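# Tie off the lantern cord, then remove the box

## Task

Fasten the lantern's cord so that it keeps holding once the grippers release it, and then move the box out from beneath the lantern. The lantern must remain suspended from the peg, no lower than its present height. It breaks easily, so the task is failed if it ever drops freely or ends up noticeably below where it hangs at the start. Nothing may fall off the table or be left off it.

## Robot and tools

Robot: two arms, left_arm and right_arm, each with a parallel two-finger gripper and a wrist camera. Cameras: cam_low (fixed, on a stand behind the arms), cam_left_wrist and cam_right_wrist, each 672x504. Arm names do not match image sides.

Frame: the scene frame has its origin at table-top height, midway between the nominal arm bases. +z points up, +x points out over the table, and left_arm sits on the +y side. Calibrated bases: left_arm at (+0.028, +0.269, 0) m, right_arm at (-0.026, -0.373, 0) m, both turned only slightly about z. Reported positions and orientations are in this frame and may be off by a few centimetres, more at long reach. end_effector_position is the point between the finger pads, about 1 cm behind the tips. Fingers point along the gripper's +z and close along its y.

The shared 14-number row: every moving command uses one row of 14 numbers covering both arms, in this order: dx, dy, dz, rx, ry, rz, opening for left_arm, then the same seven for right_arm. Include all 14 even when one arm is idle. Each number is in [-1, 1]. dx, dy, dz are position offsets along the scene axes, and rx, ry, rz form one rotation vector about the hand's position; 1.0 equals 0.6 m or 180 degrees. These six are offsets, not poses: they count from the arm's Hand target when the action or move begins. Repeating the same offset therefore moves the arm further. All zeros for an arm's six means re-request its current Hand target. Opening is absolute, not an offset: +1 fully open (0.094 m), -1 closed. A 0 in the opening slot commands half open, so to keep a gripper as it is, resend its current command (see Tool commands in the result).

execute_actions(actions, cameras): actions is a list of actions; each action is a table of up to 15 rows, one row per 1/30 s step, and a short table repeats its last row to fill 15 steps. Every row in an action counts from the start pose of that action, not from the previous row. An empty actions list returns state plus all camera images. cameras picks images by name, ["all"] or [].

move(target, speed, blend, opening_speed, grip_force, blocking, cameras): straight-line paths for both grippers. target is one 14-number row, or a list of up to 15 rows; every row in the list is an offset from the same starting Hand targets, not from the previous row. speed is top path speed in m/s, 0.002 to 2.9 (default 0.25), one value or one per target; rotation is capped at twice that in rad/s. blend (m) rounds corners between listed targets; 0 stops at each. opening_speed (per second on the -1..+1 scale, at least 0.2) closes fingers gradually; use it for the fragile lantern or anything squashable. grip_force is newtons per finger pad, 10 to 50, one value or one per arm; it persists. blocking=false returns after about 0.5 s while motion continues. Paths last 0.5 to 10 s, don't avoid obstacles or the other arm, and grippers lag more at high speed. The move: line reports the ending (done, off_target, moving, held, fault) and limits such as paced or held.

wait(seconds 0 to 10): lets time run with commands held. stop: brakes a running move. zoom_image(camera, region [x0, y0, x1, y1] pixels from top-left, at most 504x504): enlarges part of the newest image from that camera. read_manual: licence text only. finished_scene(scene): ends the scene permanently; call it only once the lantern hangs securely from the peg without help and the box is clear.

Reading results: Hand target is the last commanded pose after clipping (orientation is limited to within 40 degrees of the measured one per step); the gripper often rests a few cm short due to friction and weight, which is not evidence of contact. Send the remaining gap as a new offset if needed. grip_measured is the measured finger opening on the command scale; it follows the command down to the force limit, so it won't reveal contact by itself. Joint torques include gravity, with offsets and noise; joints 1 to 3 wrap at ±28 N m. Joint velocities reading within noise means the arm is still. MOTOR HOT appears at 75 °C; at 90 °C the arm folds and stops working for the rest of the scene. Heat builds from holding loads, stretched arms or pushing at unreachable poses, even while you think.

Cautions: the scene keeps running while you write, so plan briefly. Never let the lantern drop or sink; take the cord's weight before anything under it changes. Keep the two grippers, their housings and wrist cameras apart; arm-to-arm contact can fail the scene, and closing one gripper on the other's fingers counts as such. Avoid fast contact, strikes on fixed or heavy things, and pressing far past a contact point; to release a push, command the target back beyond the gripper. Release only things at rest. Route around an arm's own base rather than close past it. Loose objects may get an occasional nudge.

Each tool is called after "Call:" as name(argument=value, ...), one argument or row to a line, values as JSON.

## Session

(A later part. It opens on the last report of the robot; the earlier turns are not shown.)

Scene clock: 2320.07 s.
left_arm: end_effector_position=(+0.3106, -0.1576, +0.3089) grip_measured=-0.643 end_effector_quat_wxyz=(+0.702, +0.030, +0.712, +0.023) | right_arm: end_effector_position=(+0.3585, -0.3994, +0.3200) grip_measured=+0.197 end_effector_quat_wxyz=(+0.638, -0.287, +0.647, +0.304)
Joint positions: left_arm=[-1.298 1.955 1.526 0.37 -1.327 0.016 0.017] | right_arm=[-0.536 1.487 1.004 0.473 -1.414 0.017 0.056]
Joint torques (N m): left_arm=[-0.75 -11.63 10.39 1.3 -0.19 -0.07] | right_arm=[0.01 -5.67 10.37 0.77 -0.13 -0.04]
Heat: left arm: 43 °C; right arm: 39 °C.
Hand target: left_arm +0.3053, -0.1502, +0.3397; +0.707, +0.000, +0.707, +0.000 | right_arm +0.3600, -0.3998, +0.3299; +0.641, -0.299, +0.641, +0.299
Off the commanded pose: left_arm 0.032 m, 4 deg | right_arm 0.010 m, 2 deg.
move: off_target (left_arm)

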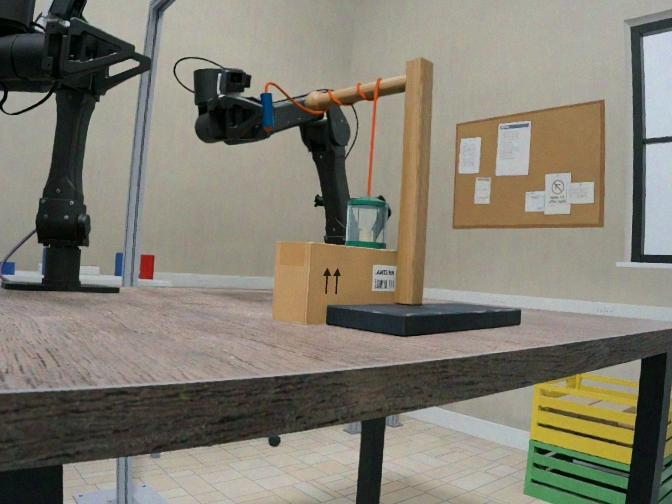

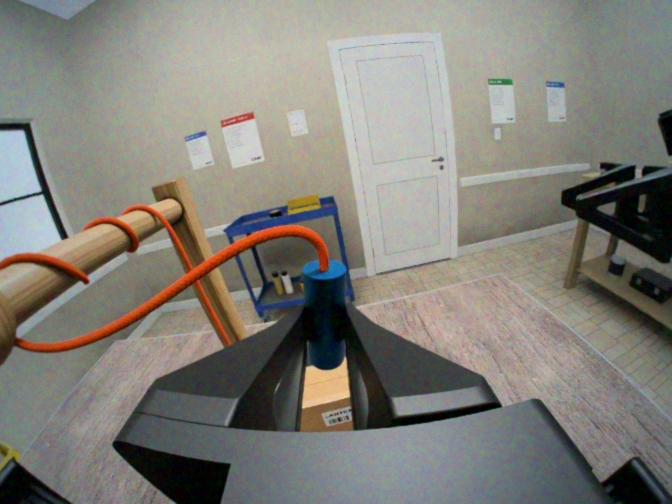

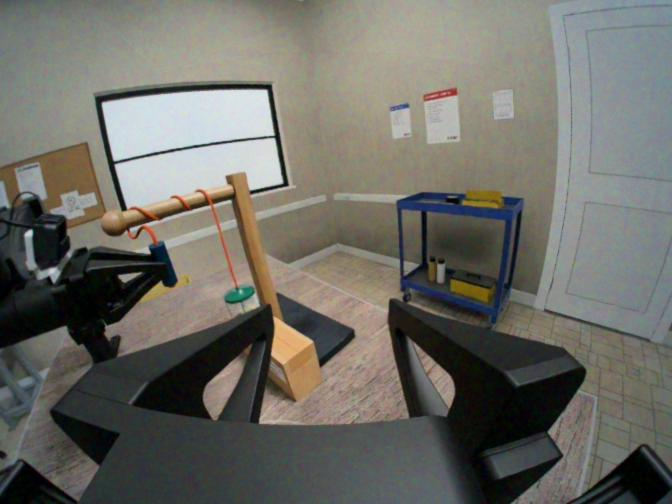

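Call:
wait(
  seconds=0.1,
  cameras=["all"],
)

Scene clock: 2401.93 s.
left_arm: end_effector_position=(+0.3106, -0.1576, +0.3089) grip_measured=-0.643 end_effector_quat_wxyz=(+0.702, +0.030, +0.712, +0.023) | right_arm: end_effector_position=(+0.3585, -0.3994, +0.3200) grip_measured=+0.197 end_effector_quat_wxyz=(+0.638, -0.287, +0.647, +0.304)
Joint positions: left_arm=[-1.298 1.955 1.526 0.369 -1.327 0.015 0.017] | right_arm=[-0.536 1.487 1.004 0.473 -1.414 0.017 0.056]
Joint torques (N m): left_arm=[-0.76 -11.54 10.33 1.3 -0.2 -0.12] | right_arm=[0.01 -5.67 10.37 0.77 -0.13 -0.04]
Heat: left arm: 40 °C; right arm: 39 °C.
Hand target: left_arm +0.3053, -0.1502, +0.3397; +0.707, +0.000, +0.707, +0.000 | right_arm +0.3600, -0.3998, +0.3299; +0.641, -0.299, +0.641, +0.299
Tool commands: left_gripper/opening=-0.8 right_gripper/opening=+0.2
Off the commanded pose: left_arm 0.032 m, 4 deg | right_arm 0.010 m, 2 deg.
wait: 0.10 s; at rest from the start

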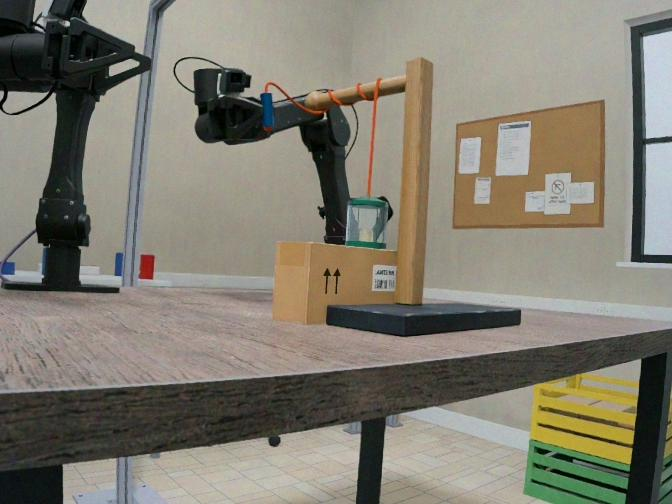

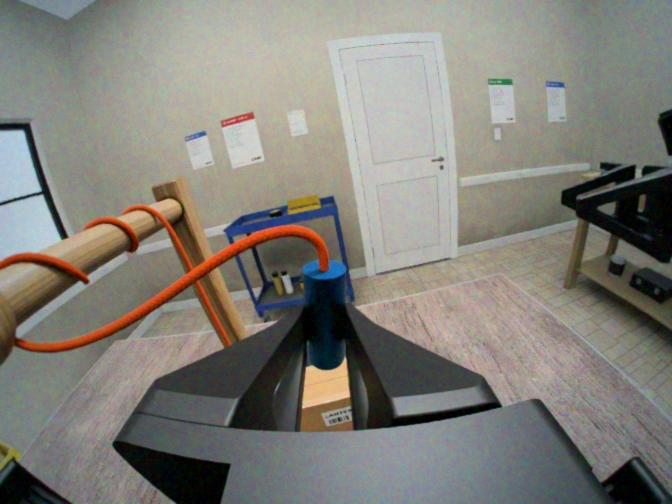

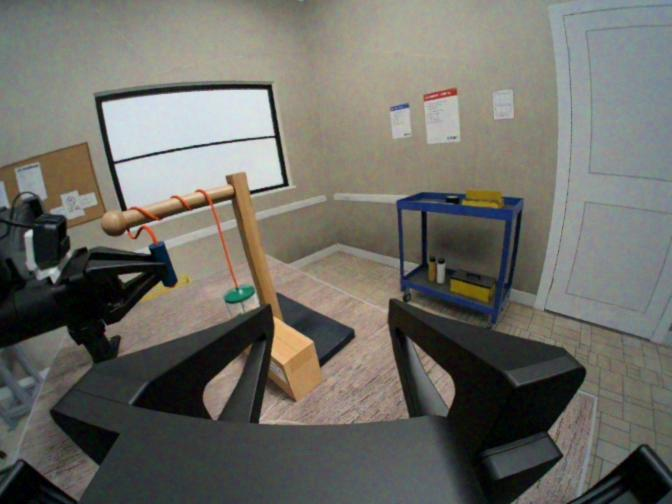

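Call:
move(
  target=[0.12, 0.0, -0.06, 0, 0, 0, -0.8, 0, 0, 0, 0, 0, 0, 0.2],
  speed=0.08,
  cameras=["all"],
)

Scene clock: 2418.93 s.
left_arm: end_effector_position=(+0.3735, -0.1449, +0.2995) grip_measured=-0.643 end_effector_quat_wxyz=(+0.704, +0.010, +0.710, +0.012) | right_arm: end_effector_position=(+0.3585, -0.3994, +0.3200) grip_measured=+0.197 end_effector_quat_wxyz=(+0.638, -0.287, +0.647, +0.304)
Joint positions: left_arm=[-1.155 1.999 1.535 0.44 -1.196 0.009 0.017] | right_arm=[-0.536 1.487 1.004 0.473 -1.414 0.017 0.056]
Joint torques (N m): left_arm=[0.32 -7.47 10.3 1.56 0.04 -0.08] | right_arm=[-0.01 -5.67 10.37 0.77 -0.13 -0.04]
Heat: left arm: 41 °C; right arm: 39 °C.
Hand target: left_arm +0.3773, -0.1502, +0.3037; +0.707, +0.000, +0.707, +0.000 | right_arm +0.3600, -0.3998, +0.3299; +0.641, -0.299, +0.641, +0.299
Off the commanded pose: left_arm 0.008 m, 2 deg | right_arm 0.010 m, 2 deg.
move: done

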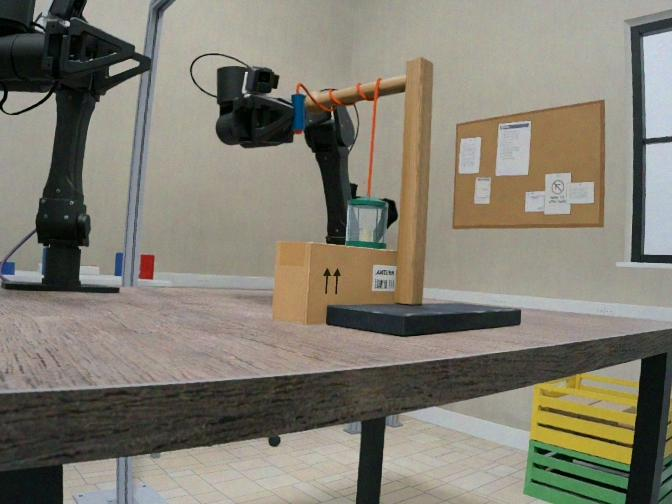

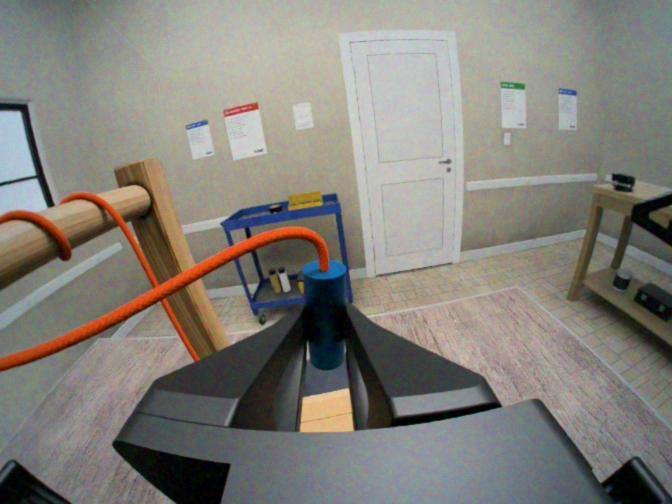

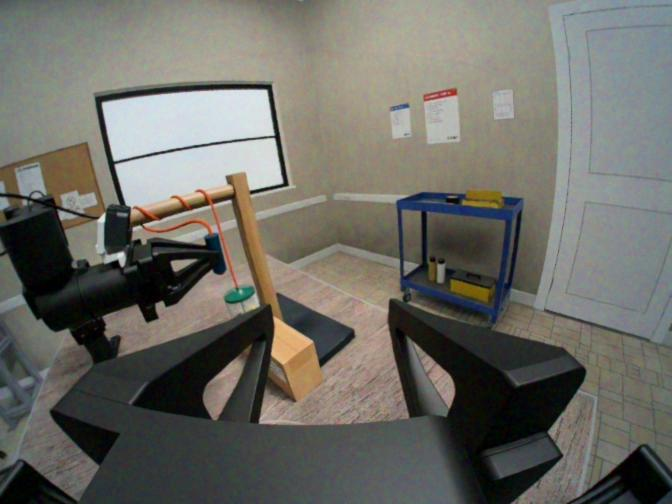

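Call:
move(
  target=[0.013, -0.04, -0.06, 0, 0, 0, -0.8, 0, 0, 0, 0, 0, 0, 0.2],
  speed=0.06,
  cameras=["all"],
)

Scene clock: 2424.57 s.
left_arm: end_effector_position=(+0.3825, -0.1677, +0.2654) grip_measured=-0.643 end_effector_quat_wxyz=(+0.704, +0.009, +0.710, +0.010) | right_arm: end_effector_position=(+0.3585, -0.3994, +0.3200) grip_measured=+0.197 end_effector_quat_wxyz=(+0.638, -0.287, +0.647, +0.304)
Joint positions: left_arm=[-1.155 2.126 1.586 0.517 -1.195 0.005 0.017] | right_arm=[-0.536 1.487 1.004 0.473 -1.414 0.017 0.056]
Joint torques (N m): left_arm=[0.01 -8.01 10.41 1.55 0.01 -0.07] | right_arm=[-0.01 -5.67 10.37 0.77 -0.13 -0.04]
Heat: left arm: 41 °C; right arm: 39 °C.
Hand target: left_arm +0.3851, -0.1742, +0.2677; +0.707, +0.000, +0.707, +0.000 | right_arm +0.3600, -0.3998, +0.3299; +0.641, -0.299, +0.641, +0.299
Off the commanded pose: left_arm 0.007 m, 2 deg | right_arm 0.010 m, 2 deg.
move: done

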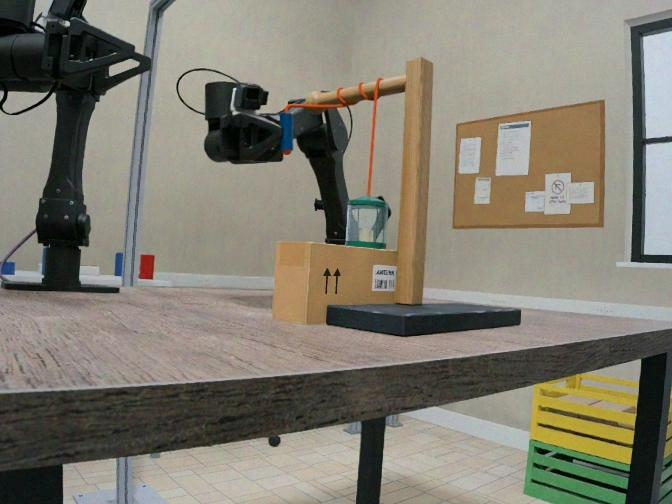

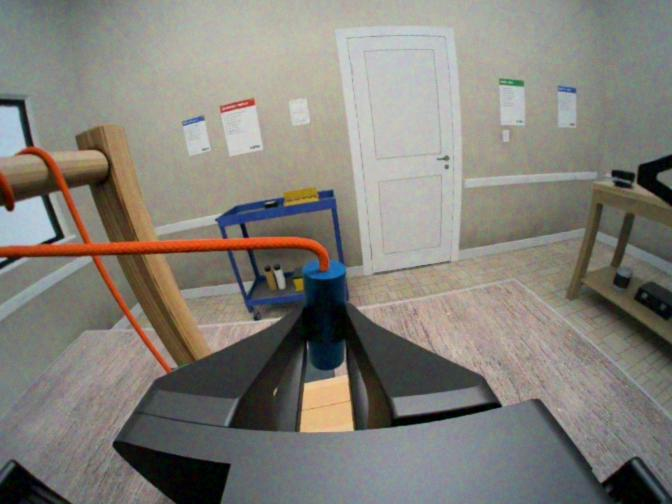

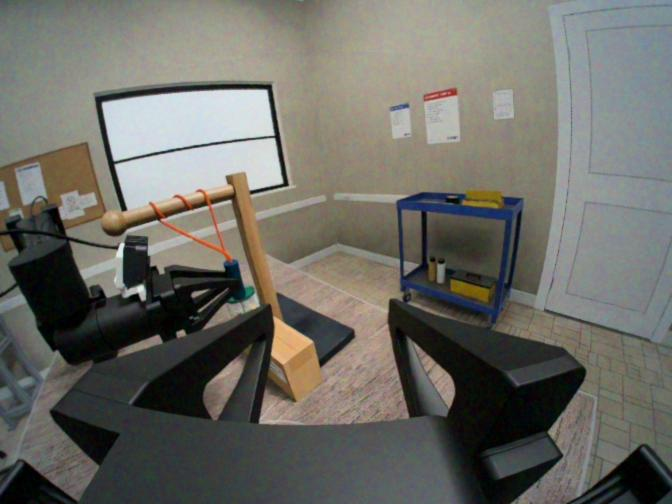

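Call:
move(
  target=[0.01, -0.03, -0.03, 0, 0, 0, -0.8, 0, 0, 0, 0, 0, 0, 0.2],
  speed=0.04,
  cameras=["all"],
)

Scene clock: 2428.27 s.
left_arm: end_effector_position=(+0.3891, -0.1817, +0.2558) grip_measured=-0.643 end_effector_quat_wxyz=(+0.707, -0.006, +0.707, +0.006) | right_arm: end_effector_position=(+0.3585, -0.3994, +0.3200) grip_measured=+0.197 end_effector_quat_wxyz=(+0.638, -0.287, +0.647, +0.304)
Joint positions: left_arm=[-1.155 2.21 1.667 0.545 -1.212 0.002 0.017] | right_arm=[-0.536 1.487 1.004 0.473 -1.414 0.017 0.056]
Joint torques (N m): left_arm=[-0.2 -7.98 10.15 1.41 0.13 -0.03] | right_arm=[0.01 -5.67 10.37 0.77 -0.13 -0.04]
Heat: left arm: 41 °C; right arm: 39 °C.
Hand target: left_arm +0.3911, -0.1922, +0.2497; +0.707, +0.000, +0.707, +0.000 | right_arm +0.3600, -0.3998, +0.3299; +0.641, -0.299, +0.641, +0.299
Off the commanded pose: left_arm 0.012 m, 1 deg | right_arm 0.010 m, 2 deg.
move: off_target (left_arm)

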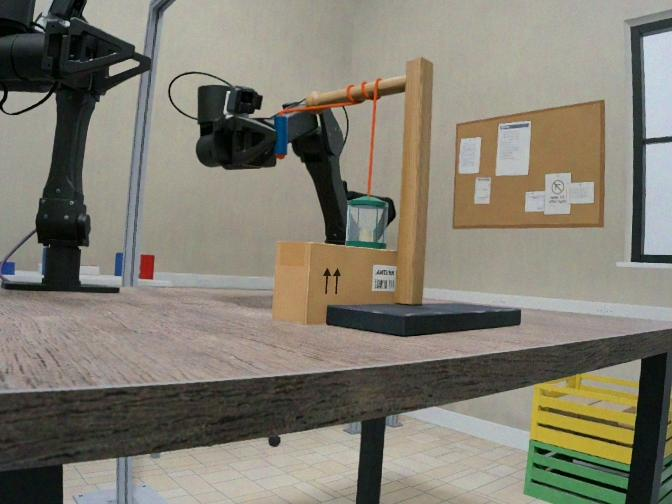

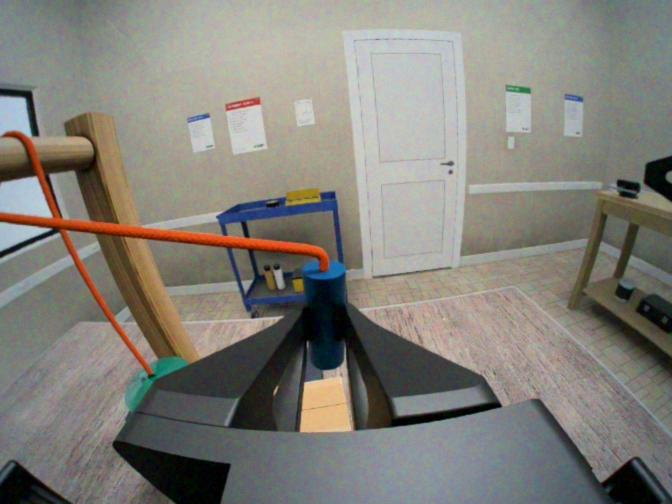

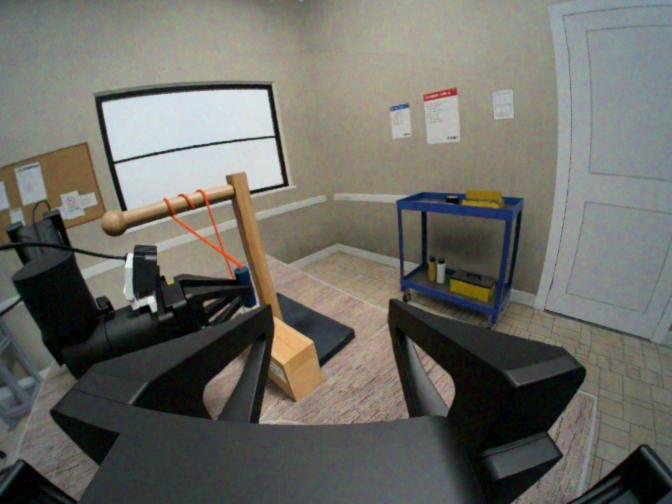

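Call:
zoom_image(
  camera="cam_right_wrist",
  region=[90, 150, 300, 310],
)

Call:
zoom_image(
  camera="cam_low",
  region=[260, 60, 440, 200],
)

Scaled by 2.400 from the camera's 672x504 image, which has a finer 960x720 frame.

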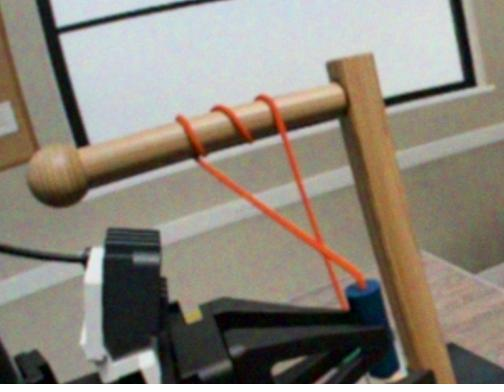

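Scaled by 2.800 from the camera's 672x504 image, which has a finer 960x720 frame.

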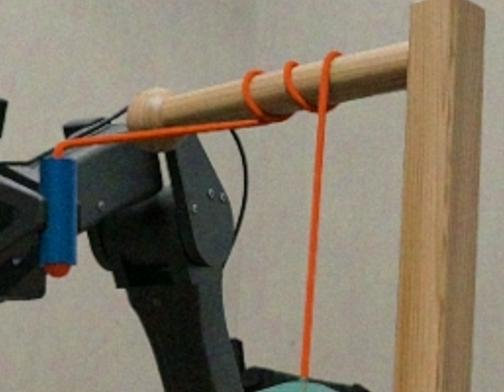

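Call:
move(
  target=[
    [-0.0435, 0.0703, 0.1838, 0, 0, 0, -0.8, 0, 0, 0, 0, 0, 0, 0.2],
    [-0.0935, 0.1537, 0.3338, 0, 0, 0, -0.8, 0, 0, 0, 0, 0, 0, 0.2],
  ],
  speed=0.1,
  blend=[0.03, 0],
  cameras=["all"],
)

Scene clock: 2509.53 s.
left_arm: end_effector_position=(+0.3423, -0.1125, +0.4243) grip_measured=-0.643 end_effector_quat_wxyz=(+0.700, +0.026, +0.713, +0.018) | right_arm: end_effector_position=(+0.3585, -0.3994, +0.3200) grip_measured=+0.197 end_effector_quat_wxyz=(+0.638, -0.287, +0.647, +0.304)
Joint positions: left_arm=[-1.195 1.826 1.816 -0.045 -1.222 0.01 0.017] | right_arm=[-0.536 1.487 1.004 0.473 -1.414 0.017 0.056]
Joint torques (N m): left_arm=[-0.72 -9.87 9.95 1.29 -0.21 -0.11] | right_arm=[-0.01 -5.68 10.37 0.77 -0.13 -0.04]
Heat: left arm: 38 °C; right arm: 39 °C.
Hand target: left_arm +0.3350, -0.1001, +0.4499; +0.707, +0.000, +0.707, +0.000 | right_arm +0.3600, -0.3998, +0.3299; +0.641, -0.299, +0.641, +0.299
Off the commanded pose: left_arm 0.030 m, 4 deg | right_arm 0.010 m, 2 deg.
move: off_target (left_arm)

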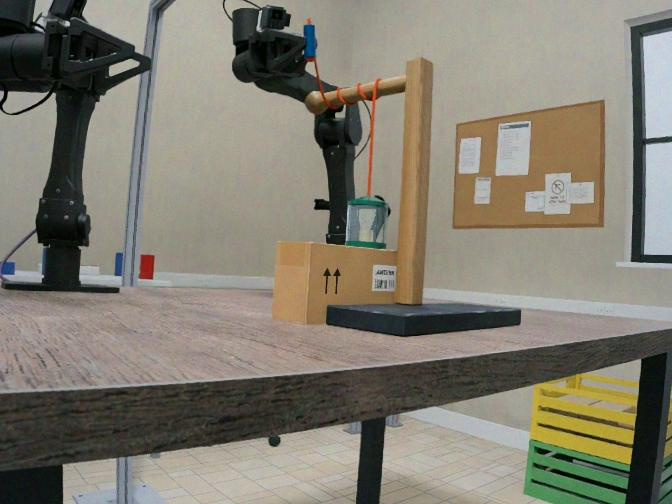

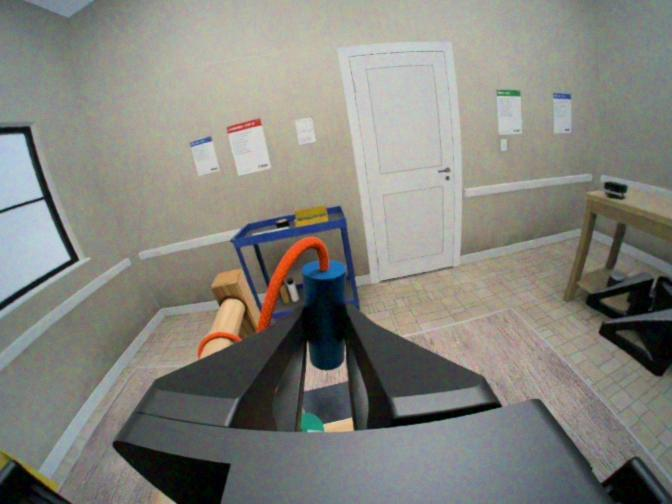

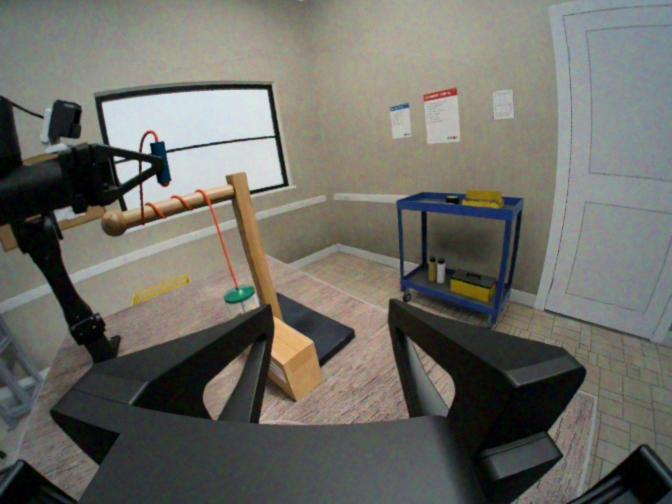

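Call:
zoom_image(
  camera="cam_right_wrist",
  region=[60, 100, 270, 260],
)

Call:
zoom_image(
  camera="cam_low",
  region=[250, 10, 430, 150],
)

Call:
zoom_image(
  camera="cam_left_wrist",
  region=[150, 200, 400, 440],
)

Scaled by 2.400 from the camera's 672x504 image, which has a finer 960x720 frame.

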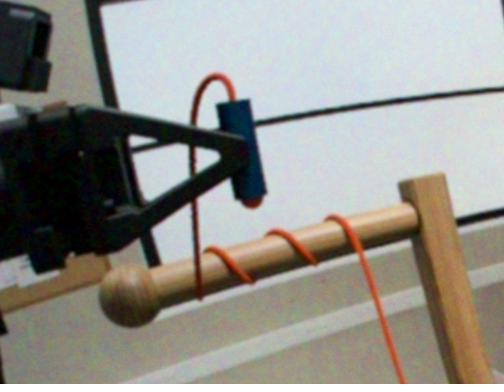

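Scaled by 2.800 from the camera's 672x504 image, which has a finer 960x720 frame.

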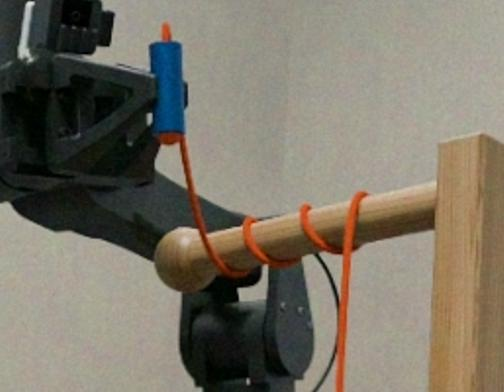

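Scaled by 2.016 from the camera's 672x504 image, which has a finer 960x720 frame.

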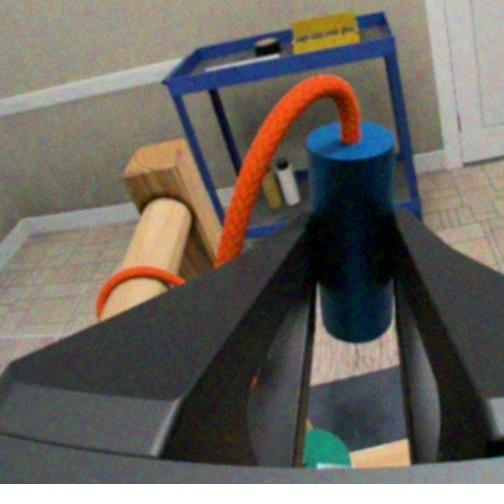

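Call:
move(
  target=[
    [0.0667, -0.1, -0.1667, 0, 0, 0, -0.8, 0, 0, 0, 0, 0, 0, 0.2],
    [0.0933, -0.1532, -0.3332, 0, 0, 0, -0.8, 0, 0, 0, 0, 0, 0, 0.2],
    [0.0983, -0.1832, -0.3532, 0, 0, 0, -0.8, 0, 0, 0, 0, 0, 0, 0.2],
  ],
  speed=[0.12, 0.1, 0.04],
  blend=[0.03, 0.01, 0],
  cameras=["all"],
)

Scene clock: 2642.30 s.
left_arm: end_effector_position=(+0.3931, -0.1885, +0.2525) grip_measured=-0.643 end_effector_quat_wxyz=(+0.710, -0.036, +0.703, +0.009) | right_arm: end_effector_position=(+0.3585, -0.3994, +0.3200) grip_measured=+0.197 end_effector_quat_wxyz=(+0.638, -0.287, +0.647, +0.304)
Joint positions: left_arm=[-1.158 2.279 1.756 0.556 -1.261 -0.008 0.017] | right_arm=[-0.536 1.487 1.004 0.473 -1.414 0.017 0.056]
Joint torques (N m): left_arm=[-0.66 -7.66 9.7 1.22 0.52 0.11] | right_arm=[0.01 -5.67 10.37 0.77 -0.13 -0.04]
Heat: left arm: 43 °C; right arm: 40 °C.
Hand target: left_arm +0.3941, -0.2099, +0.2382; +0.707, -0.001, +0.707, +0.000 | right_arm +0.3600, -0.3998, +0.3299; +0.641, -0.299, +0.641, +0.299
Off the commanded pose: left_arm 0.026 m, 4 deg | right_arm 0.010 m, 2 deg.
move: off_target (left_arm)

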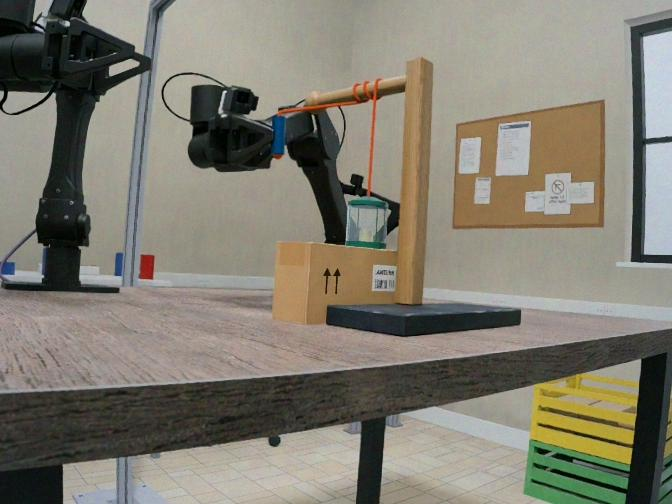

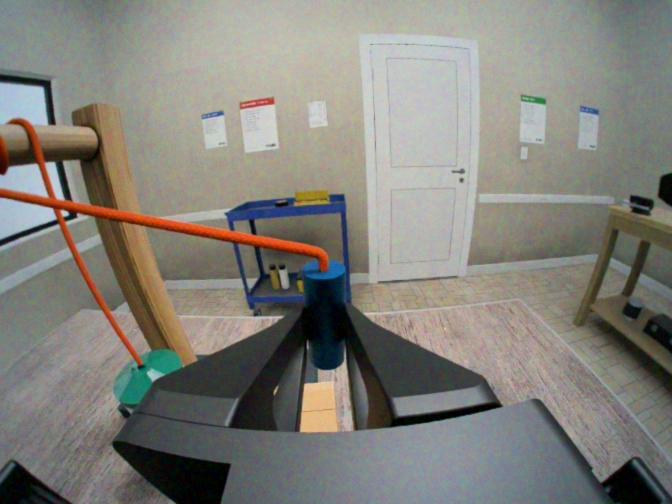

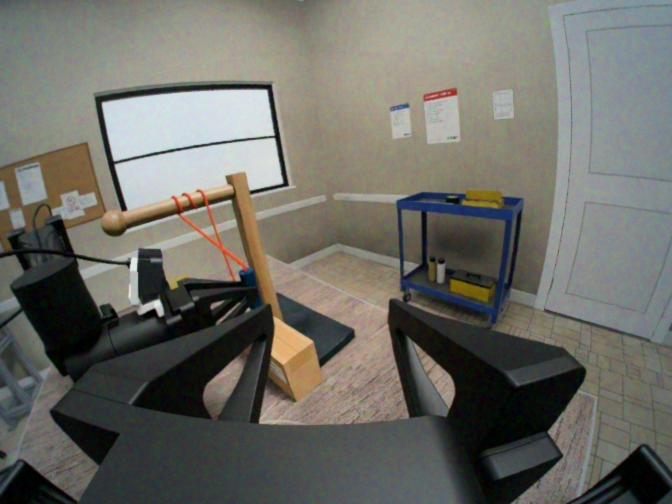

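Call:
move(
  target=[
    [-0.1068, 0.0665, 0.1447, 0, 0, 0, -0.8, 0, 0, 0, 0, 0, 0, 0.2],
    [-0.1735, 0.1165, 0.303, 0, 0, 0, -0.8, 0, 0, 0, 0, 0, 0, 0.2],
  ],
  speed=0.1,
  blend=[0.02, 0],
  cameras=["all"],
)

Scene clock: 2721.93 s.
left_arm: end_effector_position=(+0.2952, -0.1530, +0.3916) grip_measured=-0.643 end_effector_quat_wxyz=(+0.703, +0.030, +0.711, +0.020) | right_arm: end_effector_position=(+0.3585, -0.3994, +0.3200) grip_measured=+0.197 end_effector_quat_wxyz=(+0.638, -0.287, +0.647, +0.304)
Joint positions: left_arm=[-1.33 1.91 1.79 0.063 -1.355 0.015 0.017] | right_arm=[-0.536 1.487 1.004 0.473 -1.414 0.017 0.056]
Joint torques (N m): left_arm=[-0.64 -10.76 10.48 1.26 -0.21 -0.08] | right_arm=[0.01 -5.68 10.37 0.77 -0.13 -0.04]
Heat: left arm: 43 °C; right arm: 40 °C.
Hand target: left_arm +0.2899, -0.1402, +0.4199; +0.707, +0.000, +0.707, +0.000 | right_arm +0.3600, -0.3998, +0.3299; +0.641, -0.299, +0.641, +0.299
Off the commanded pose: left_arm 0.032 m, 4 deg | right_arm 0.010 m, 2 deg.
move: off_target (left_arm)

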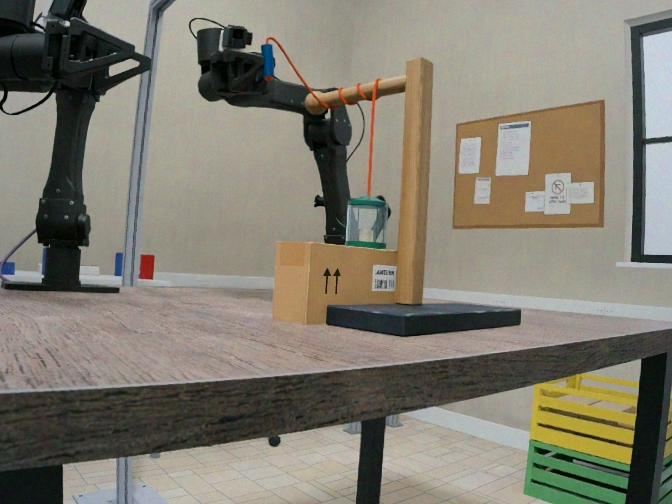

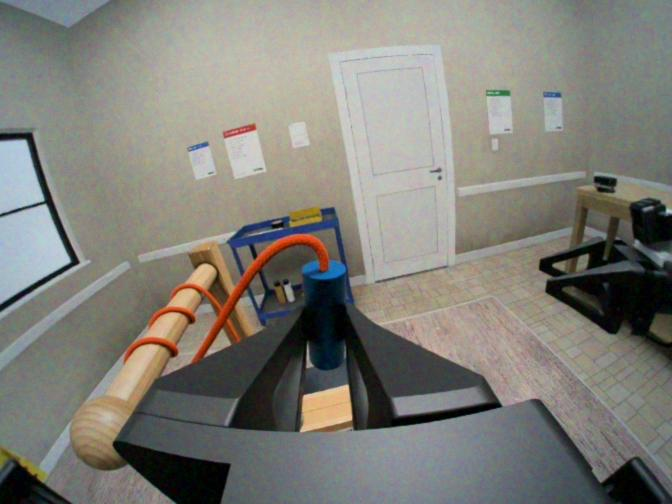

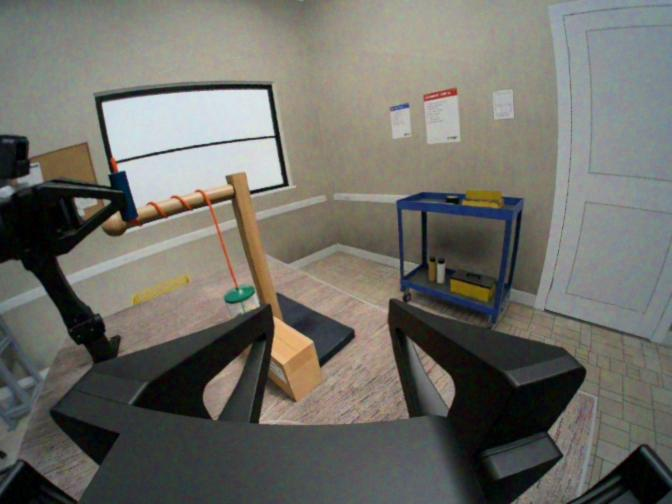

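Call:
move(
  target=[-0.0665, 0.092, 0.1085, 0, 0, 0, -0.8, 0, 0, 0, 0, 0, 0, 0.2],
  speed=0.1,
  cameras=["all"],
)

Scene clock: 2754.27 s.
left_arm: end_effector_position=(+0.2579, -0.0988, +0.4574) grip_measured=-0.643 end_effector_quat_wxyz=(+0.703, +0.029, +0.710, +0.032) | right_arm: end_effector_position=(+0.3585, -0.3994, +0.3200) grip_measured=+0.197 end_effector_quat_wxyz=(+0.638, -0.287, +0.647, +0.304)
Joint positions: left_arm=[-1.401 1.739 1.843 -0.172 -1.444 0.017 0.017] | right_arm=[-0.536 1.487 1.004 0.473 -1.414 0.017 0.056]
Joint torques (N m): left_arm=[-1.33 -9.13 10.39 1.35 -0.13 -0.09] | right_arm=[0.01 -5.67 10.37 0.77 -0.13 -0.04]
Heat: left arm: 42 °C; right arm: 40 °C.
Hand target: left_arm +0.2500, -0.0850, +0.4851; +0.707, +0.000, +0.707, +0.000 | right_arm +0.3600, -0.3998, +0.3299; +0.641, -0.299, +0.641, +0.299
Off the commanded pose: left_arm 0.032 m, 5 deg | right_arm 0.010 m, 2 deg.
move: off_target (left_arm)

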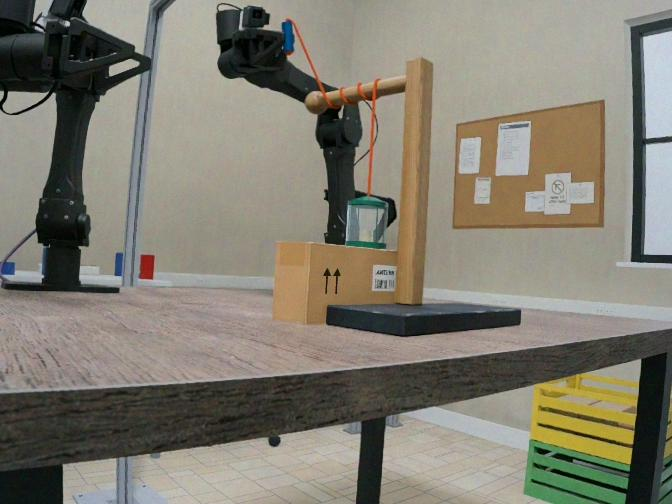

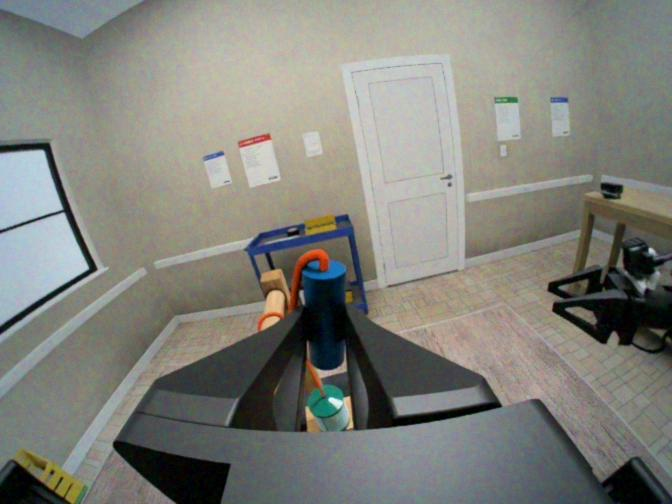

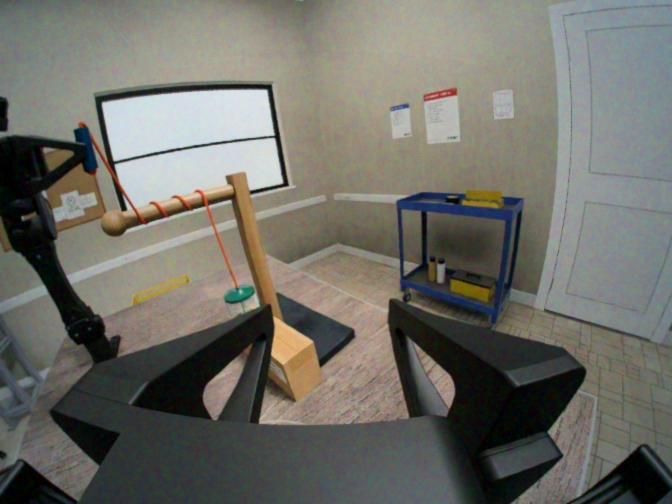

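Call:
zoom_image(
  camera="cam_left_wrist",
  region=[230, 230, 430, 430],
)

Call:
zoom_image(
  camera="cam_right_wrist",
  region=[60, 100, 270, 260],
)

Scaled by 2.520 from the camera's 672x504 image, which has a finer 960x720 frame.

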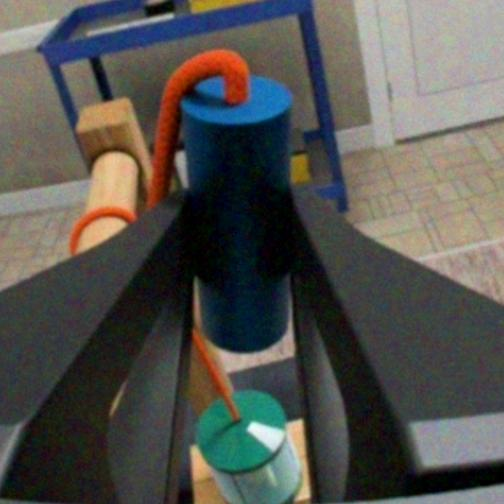

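Scaled by 2.400 from the camera's 672x504 image, which has a finer 960x720 frame.

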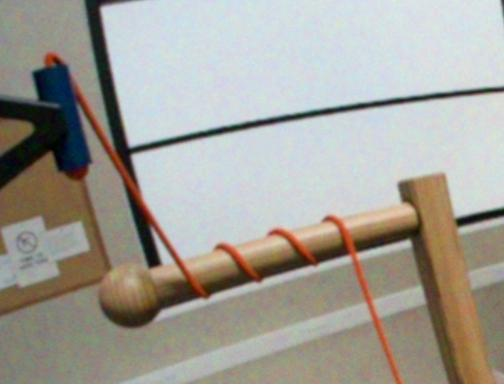

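Call:
move(
  target=[-0.0083, 0.1083, 0.02, 0, 0, 0, -0.8, 0, 0, 0, 0, 0, 0, 0.2],
  speed=0.08,
  cameras=["all"],
)

Scene clock: 2772.60 s.
left_arm: end_effector_position=(+0.2500, -0.0405, +0.4733) grip_measured=-0.643 end_effector_quat_wxyz=(+0.700, +0.040, +0.713, +0.035) | right_arm: end_effector_position=(+0.3585, -0.3994, +0.3200) grip_measured=+0.197 end_effector_quat_wxyz=(+0.638, -0.287, +0.647, +0.304)
Joint positions: left_arm=[-1.401 1.539 1.723 -0.319 -1.433 -0.029 0.017] | right_arm=[-0.536 1.487 1.004 0.473 -1.414 0.017 0.056]
Joint torques (N m): left_arm=[-0.55 -8.69 7.68 1.63 -0.21 -0.1] | right_arm=[0.01 -5.68 10.37 0.76 -0.13 -0.04]
Heat: left arm: 42 °C; right arm: 40 °C.
Hand target: left_arm +0.2450, -0.0200, +0.4971; +0.707, +0.000, +0.707, +0.000 | right_arm +0.3600, -0.3998, +0.3299; +0.641, -0.299, +0.641, +0.299
Off the commanded pose: left_arm 0.032 m, 6 deg | right_arm 0.010 m, 2 deg.
move: off_target (left_arm)

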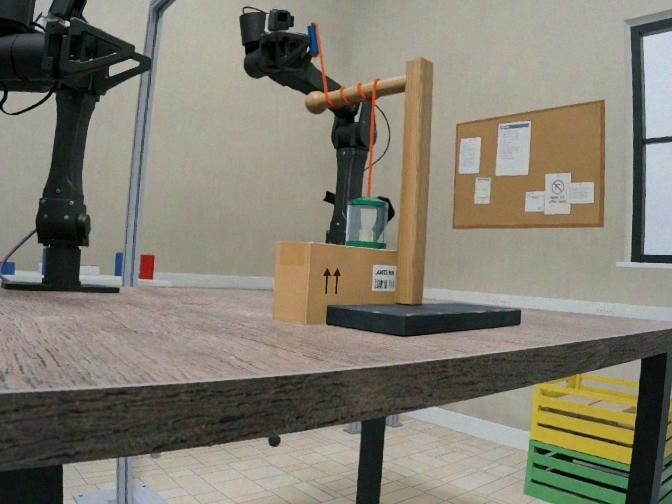

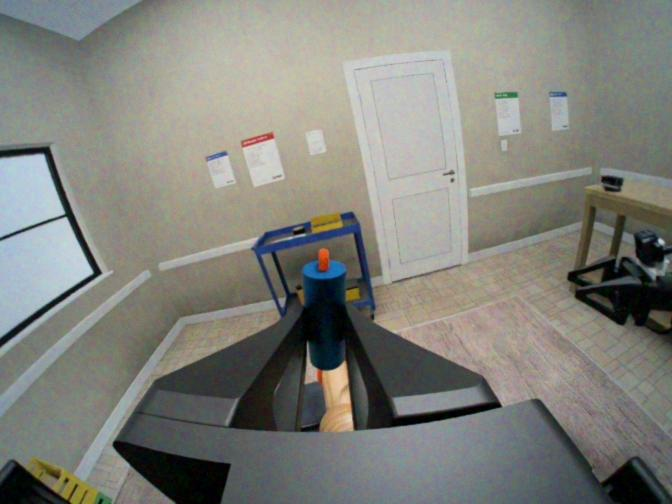

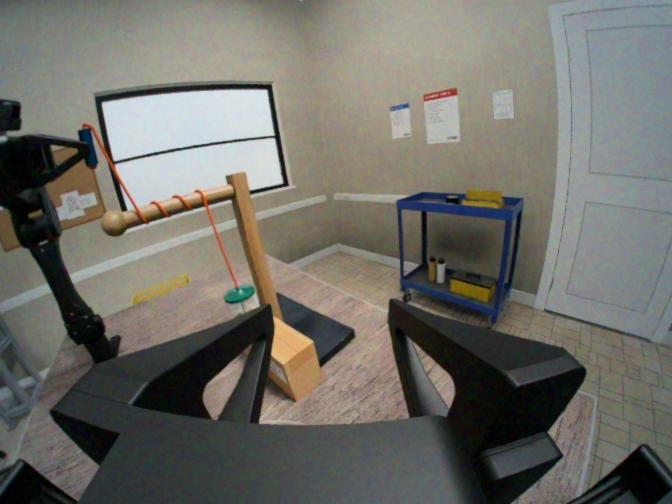

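Call:
move(
  target=[0.0083, 0.1167, -0.0202, 0, 0, 0, -0.8, 0, 0, 0, 0, 0, 0, 0.2],
  speed=0.08,
  cameras=["all"],
)

Scene clock: 2782.30 s.
left_arm: end_effector_position=(+0.2508, +0.0268, +0.4656) grip_measured=-0.643 end_effector_quat_wxyz=(+0.696, +0.049, +0.716, +0.020) | right_arm: end_effector_position=(+0.3585, -0.3994, +0.3200) grip_measured=+0.197 end_effector_quat_wxyz=(+0.638, -0.287, +0.647, +0.304)
Joint positions: left_arm=[-1.356 1.271 1.481 -0.346 -1.354 -0.036 0.017] | right_arm=[-0.536 1.487 1.004 0.473 -1.414 0.017 0.056]
Joint torques (N m): left_arm=[0.7 -5.9 7.1 1.8 -0.38 0.01] | right_arm=[0.01 -5.68 10.37 0.77 -0.13 -0.04]
Heat: left arm: 41 °C; right arm: 40 °C.
Hand target: left_arm +0.2500, +0.0500, +0.4849; +0.707, +0.000, +0.707, +0.000 | right_arm +0.3600, -0.3998, +0.3299; +0.641, -0.299, +0.641, +0.299
Off the commanded pose: left_arm 0.030 m, 6 deg | right_arm 0.010 m, 2 deg.
move: off_target (left_arm)

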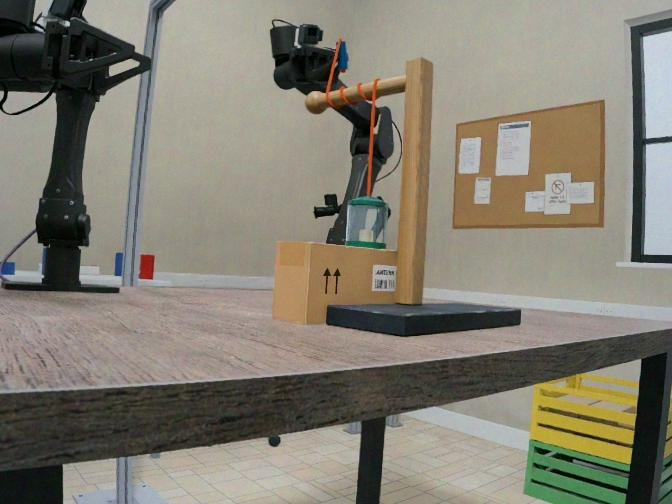

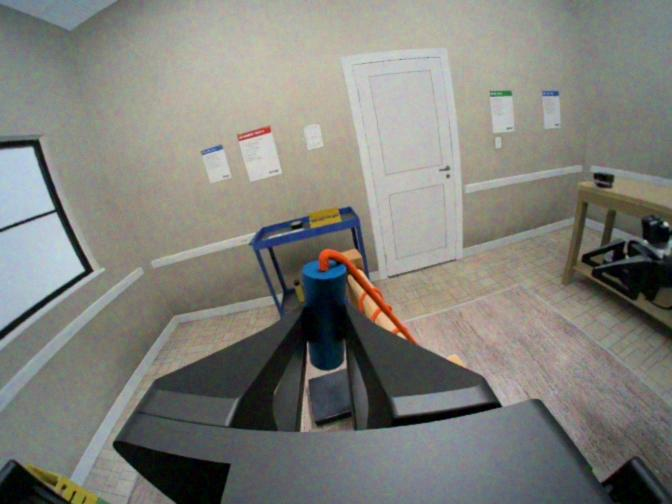

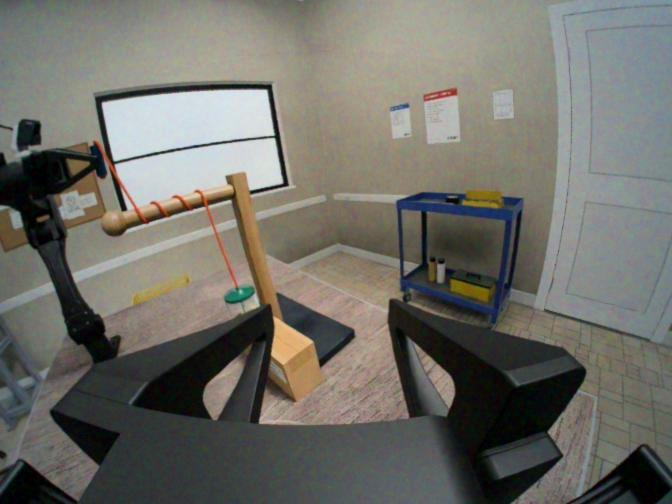

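Call:
move(
  target=[
    [0.0833, 0.075, -0.0415, 0, 0, 0, -0.8, 0, 0, 0, 0, 0, 0, 0.2],
    [0.1583, 0.125, -0.1415, 0, 0, 0, -0.8, 0, 0, 0, 0, 0, 0, 0.2],
  ],
  speed=0.08,
  blend=[0.02, 0],
  cameras=["all"],
)

Scene clock: 2797.53 s.
left_arm: end_effector_position=(+0.3480, +0.1140, +0.3900) grip_measured=-0.643 end_effector_quat_wxyz=(+0.696, +0.018, +0.717, +0.003) | right_arm: end_effector_position=(+0.3585, -0.3994, +0.3200) grip_measured=+0.197 end_effector_quat_wxyz=(+0.638, -0.287, +0.647, +0.304)
Joint positions: left_arm=[-0.791 1.05 1.013 -0.006 -0.809 -0.003 0.017] | right_arm=[-0.536 1.487 1.004 0.473 -1.414 0.017 0.056]
Joint torques (N m): left_arm=[1.05 -3.75 7.1 1.9 -0.12 0.04] | right_arm=[0.01 -5.67 10.37 0.77 -0.13 -0.04]
Heat: left arm: 40 °C; right arm: 40 °C.
Hand target: left_arm +0.3450, +0.1250, +0.4000; +0.707, +0.000, +0.707, +0.000 | right_arm +0.3600, -0.3998, +0.3299; +0.641, -0.299, +0.641, +0.299
Off the commanded pose: left_arm 0.015 m, 3 deg | right_arm 0.010 m, 2 deg.
move: off_target (left_arm)

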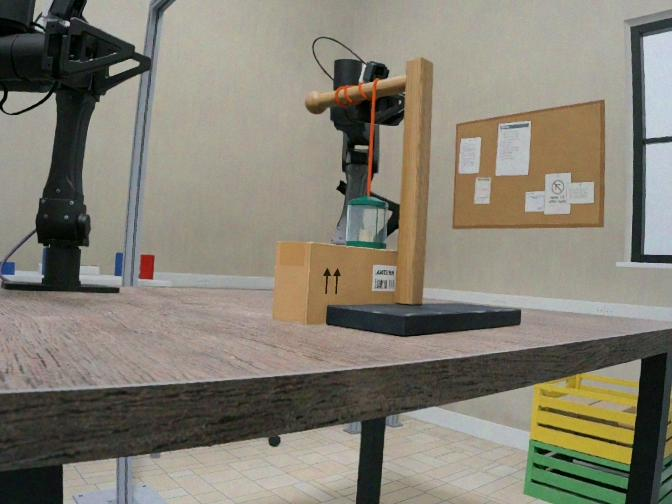

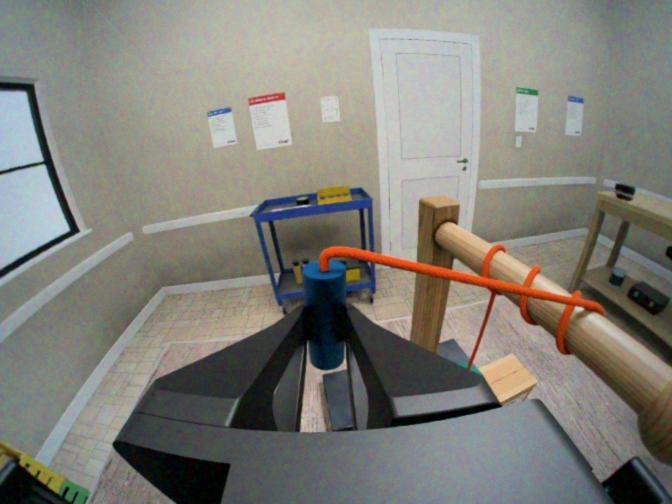

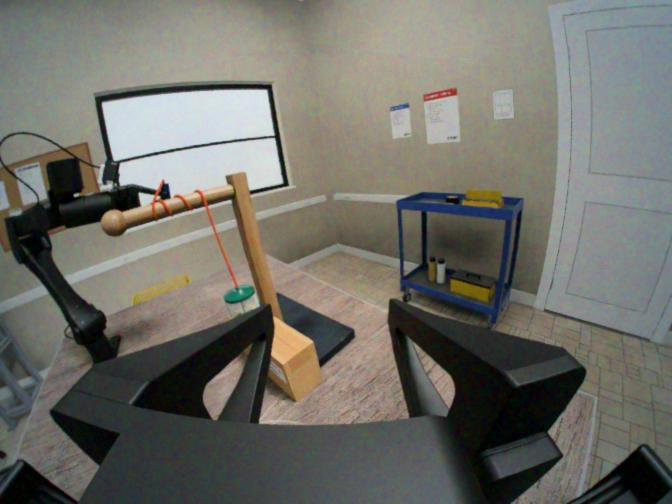

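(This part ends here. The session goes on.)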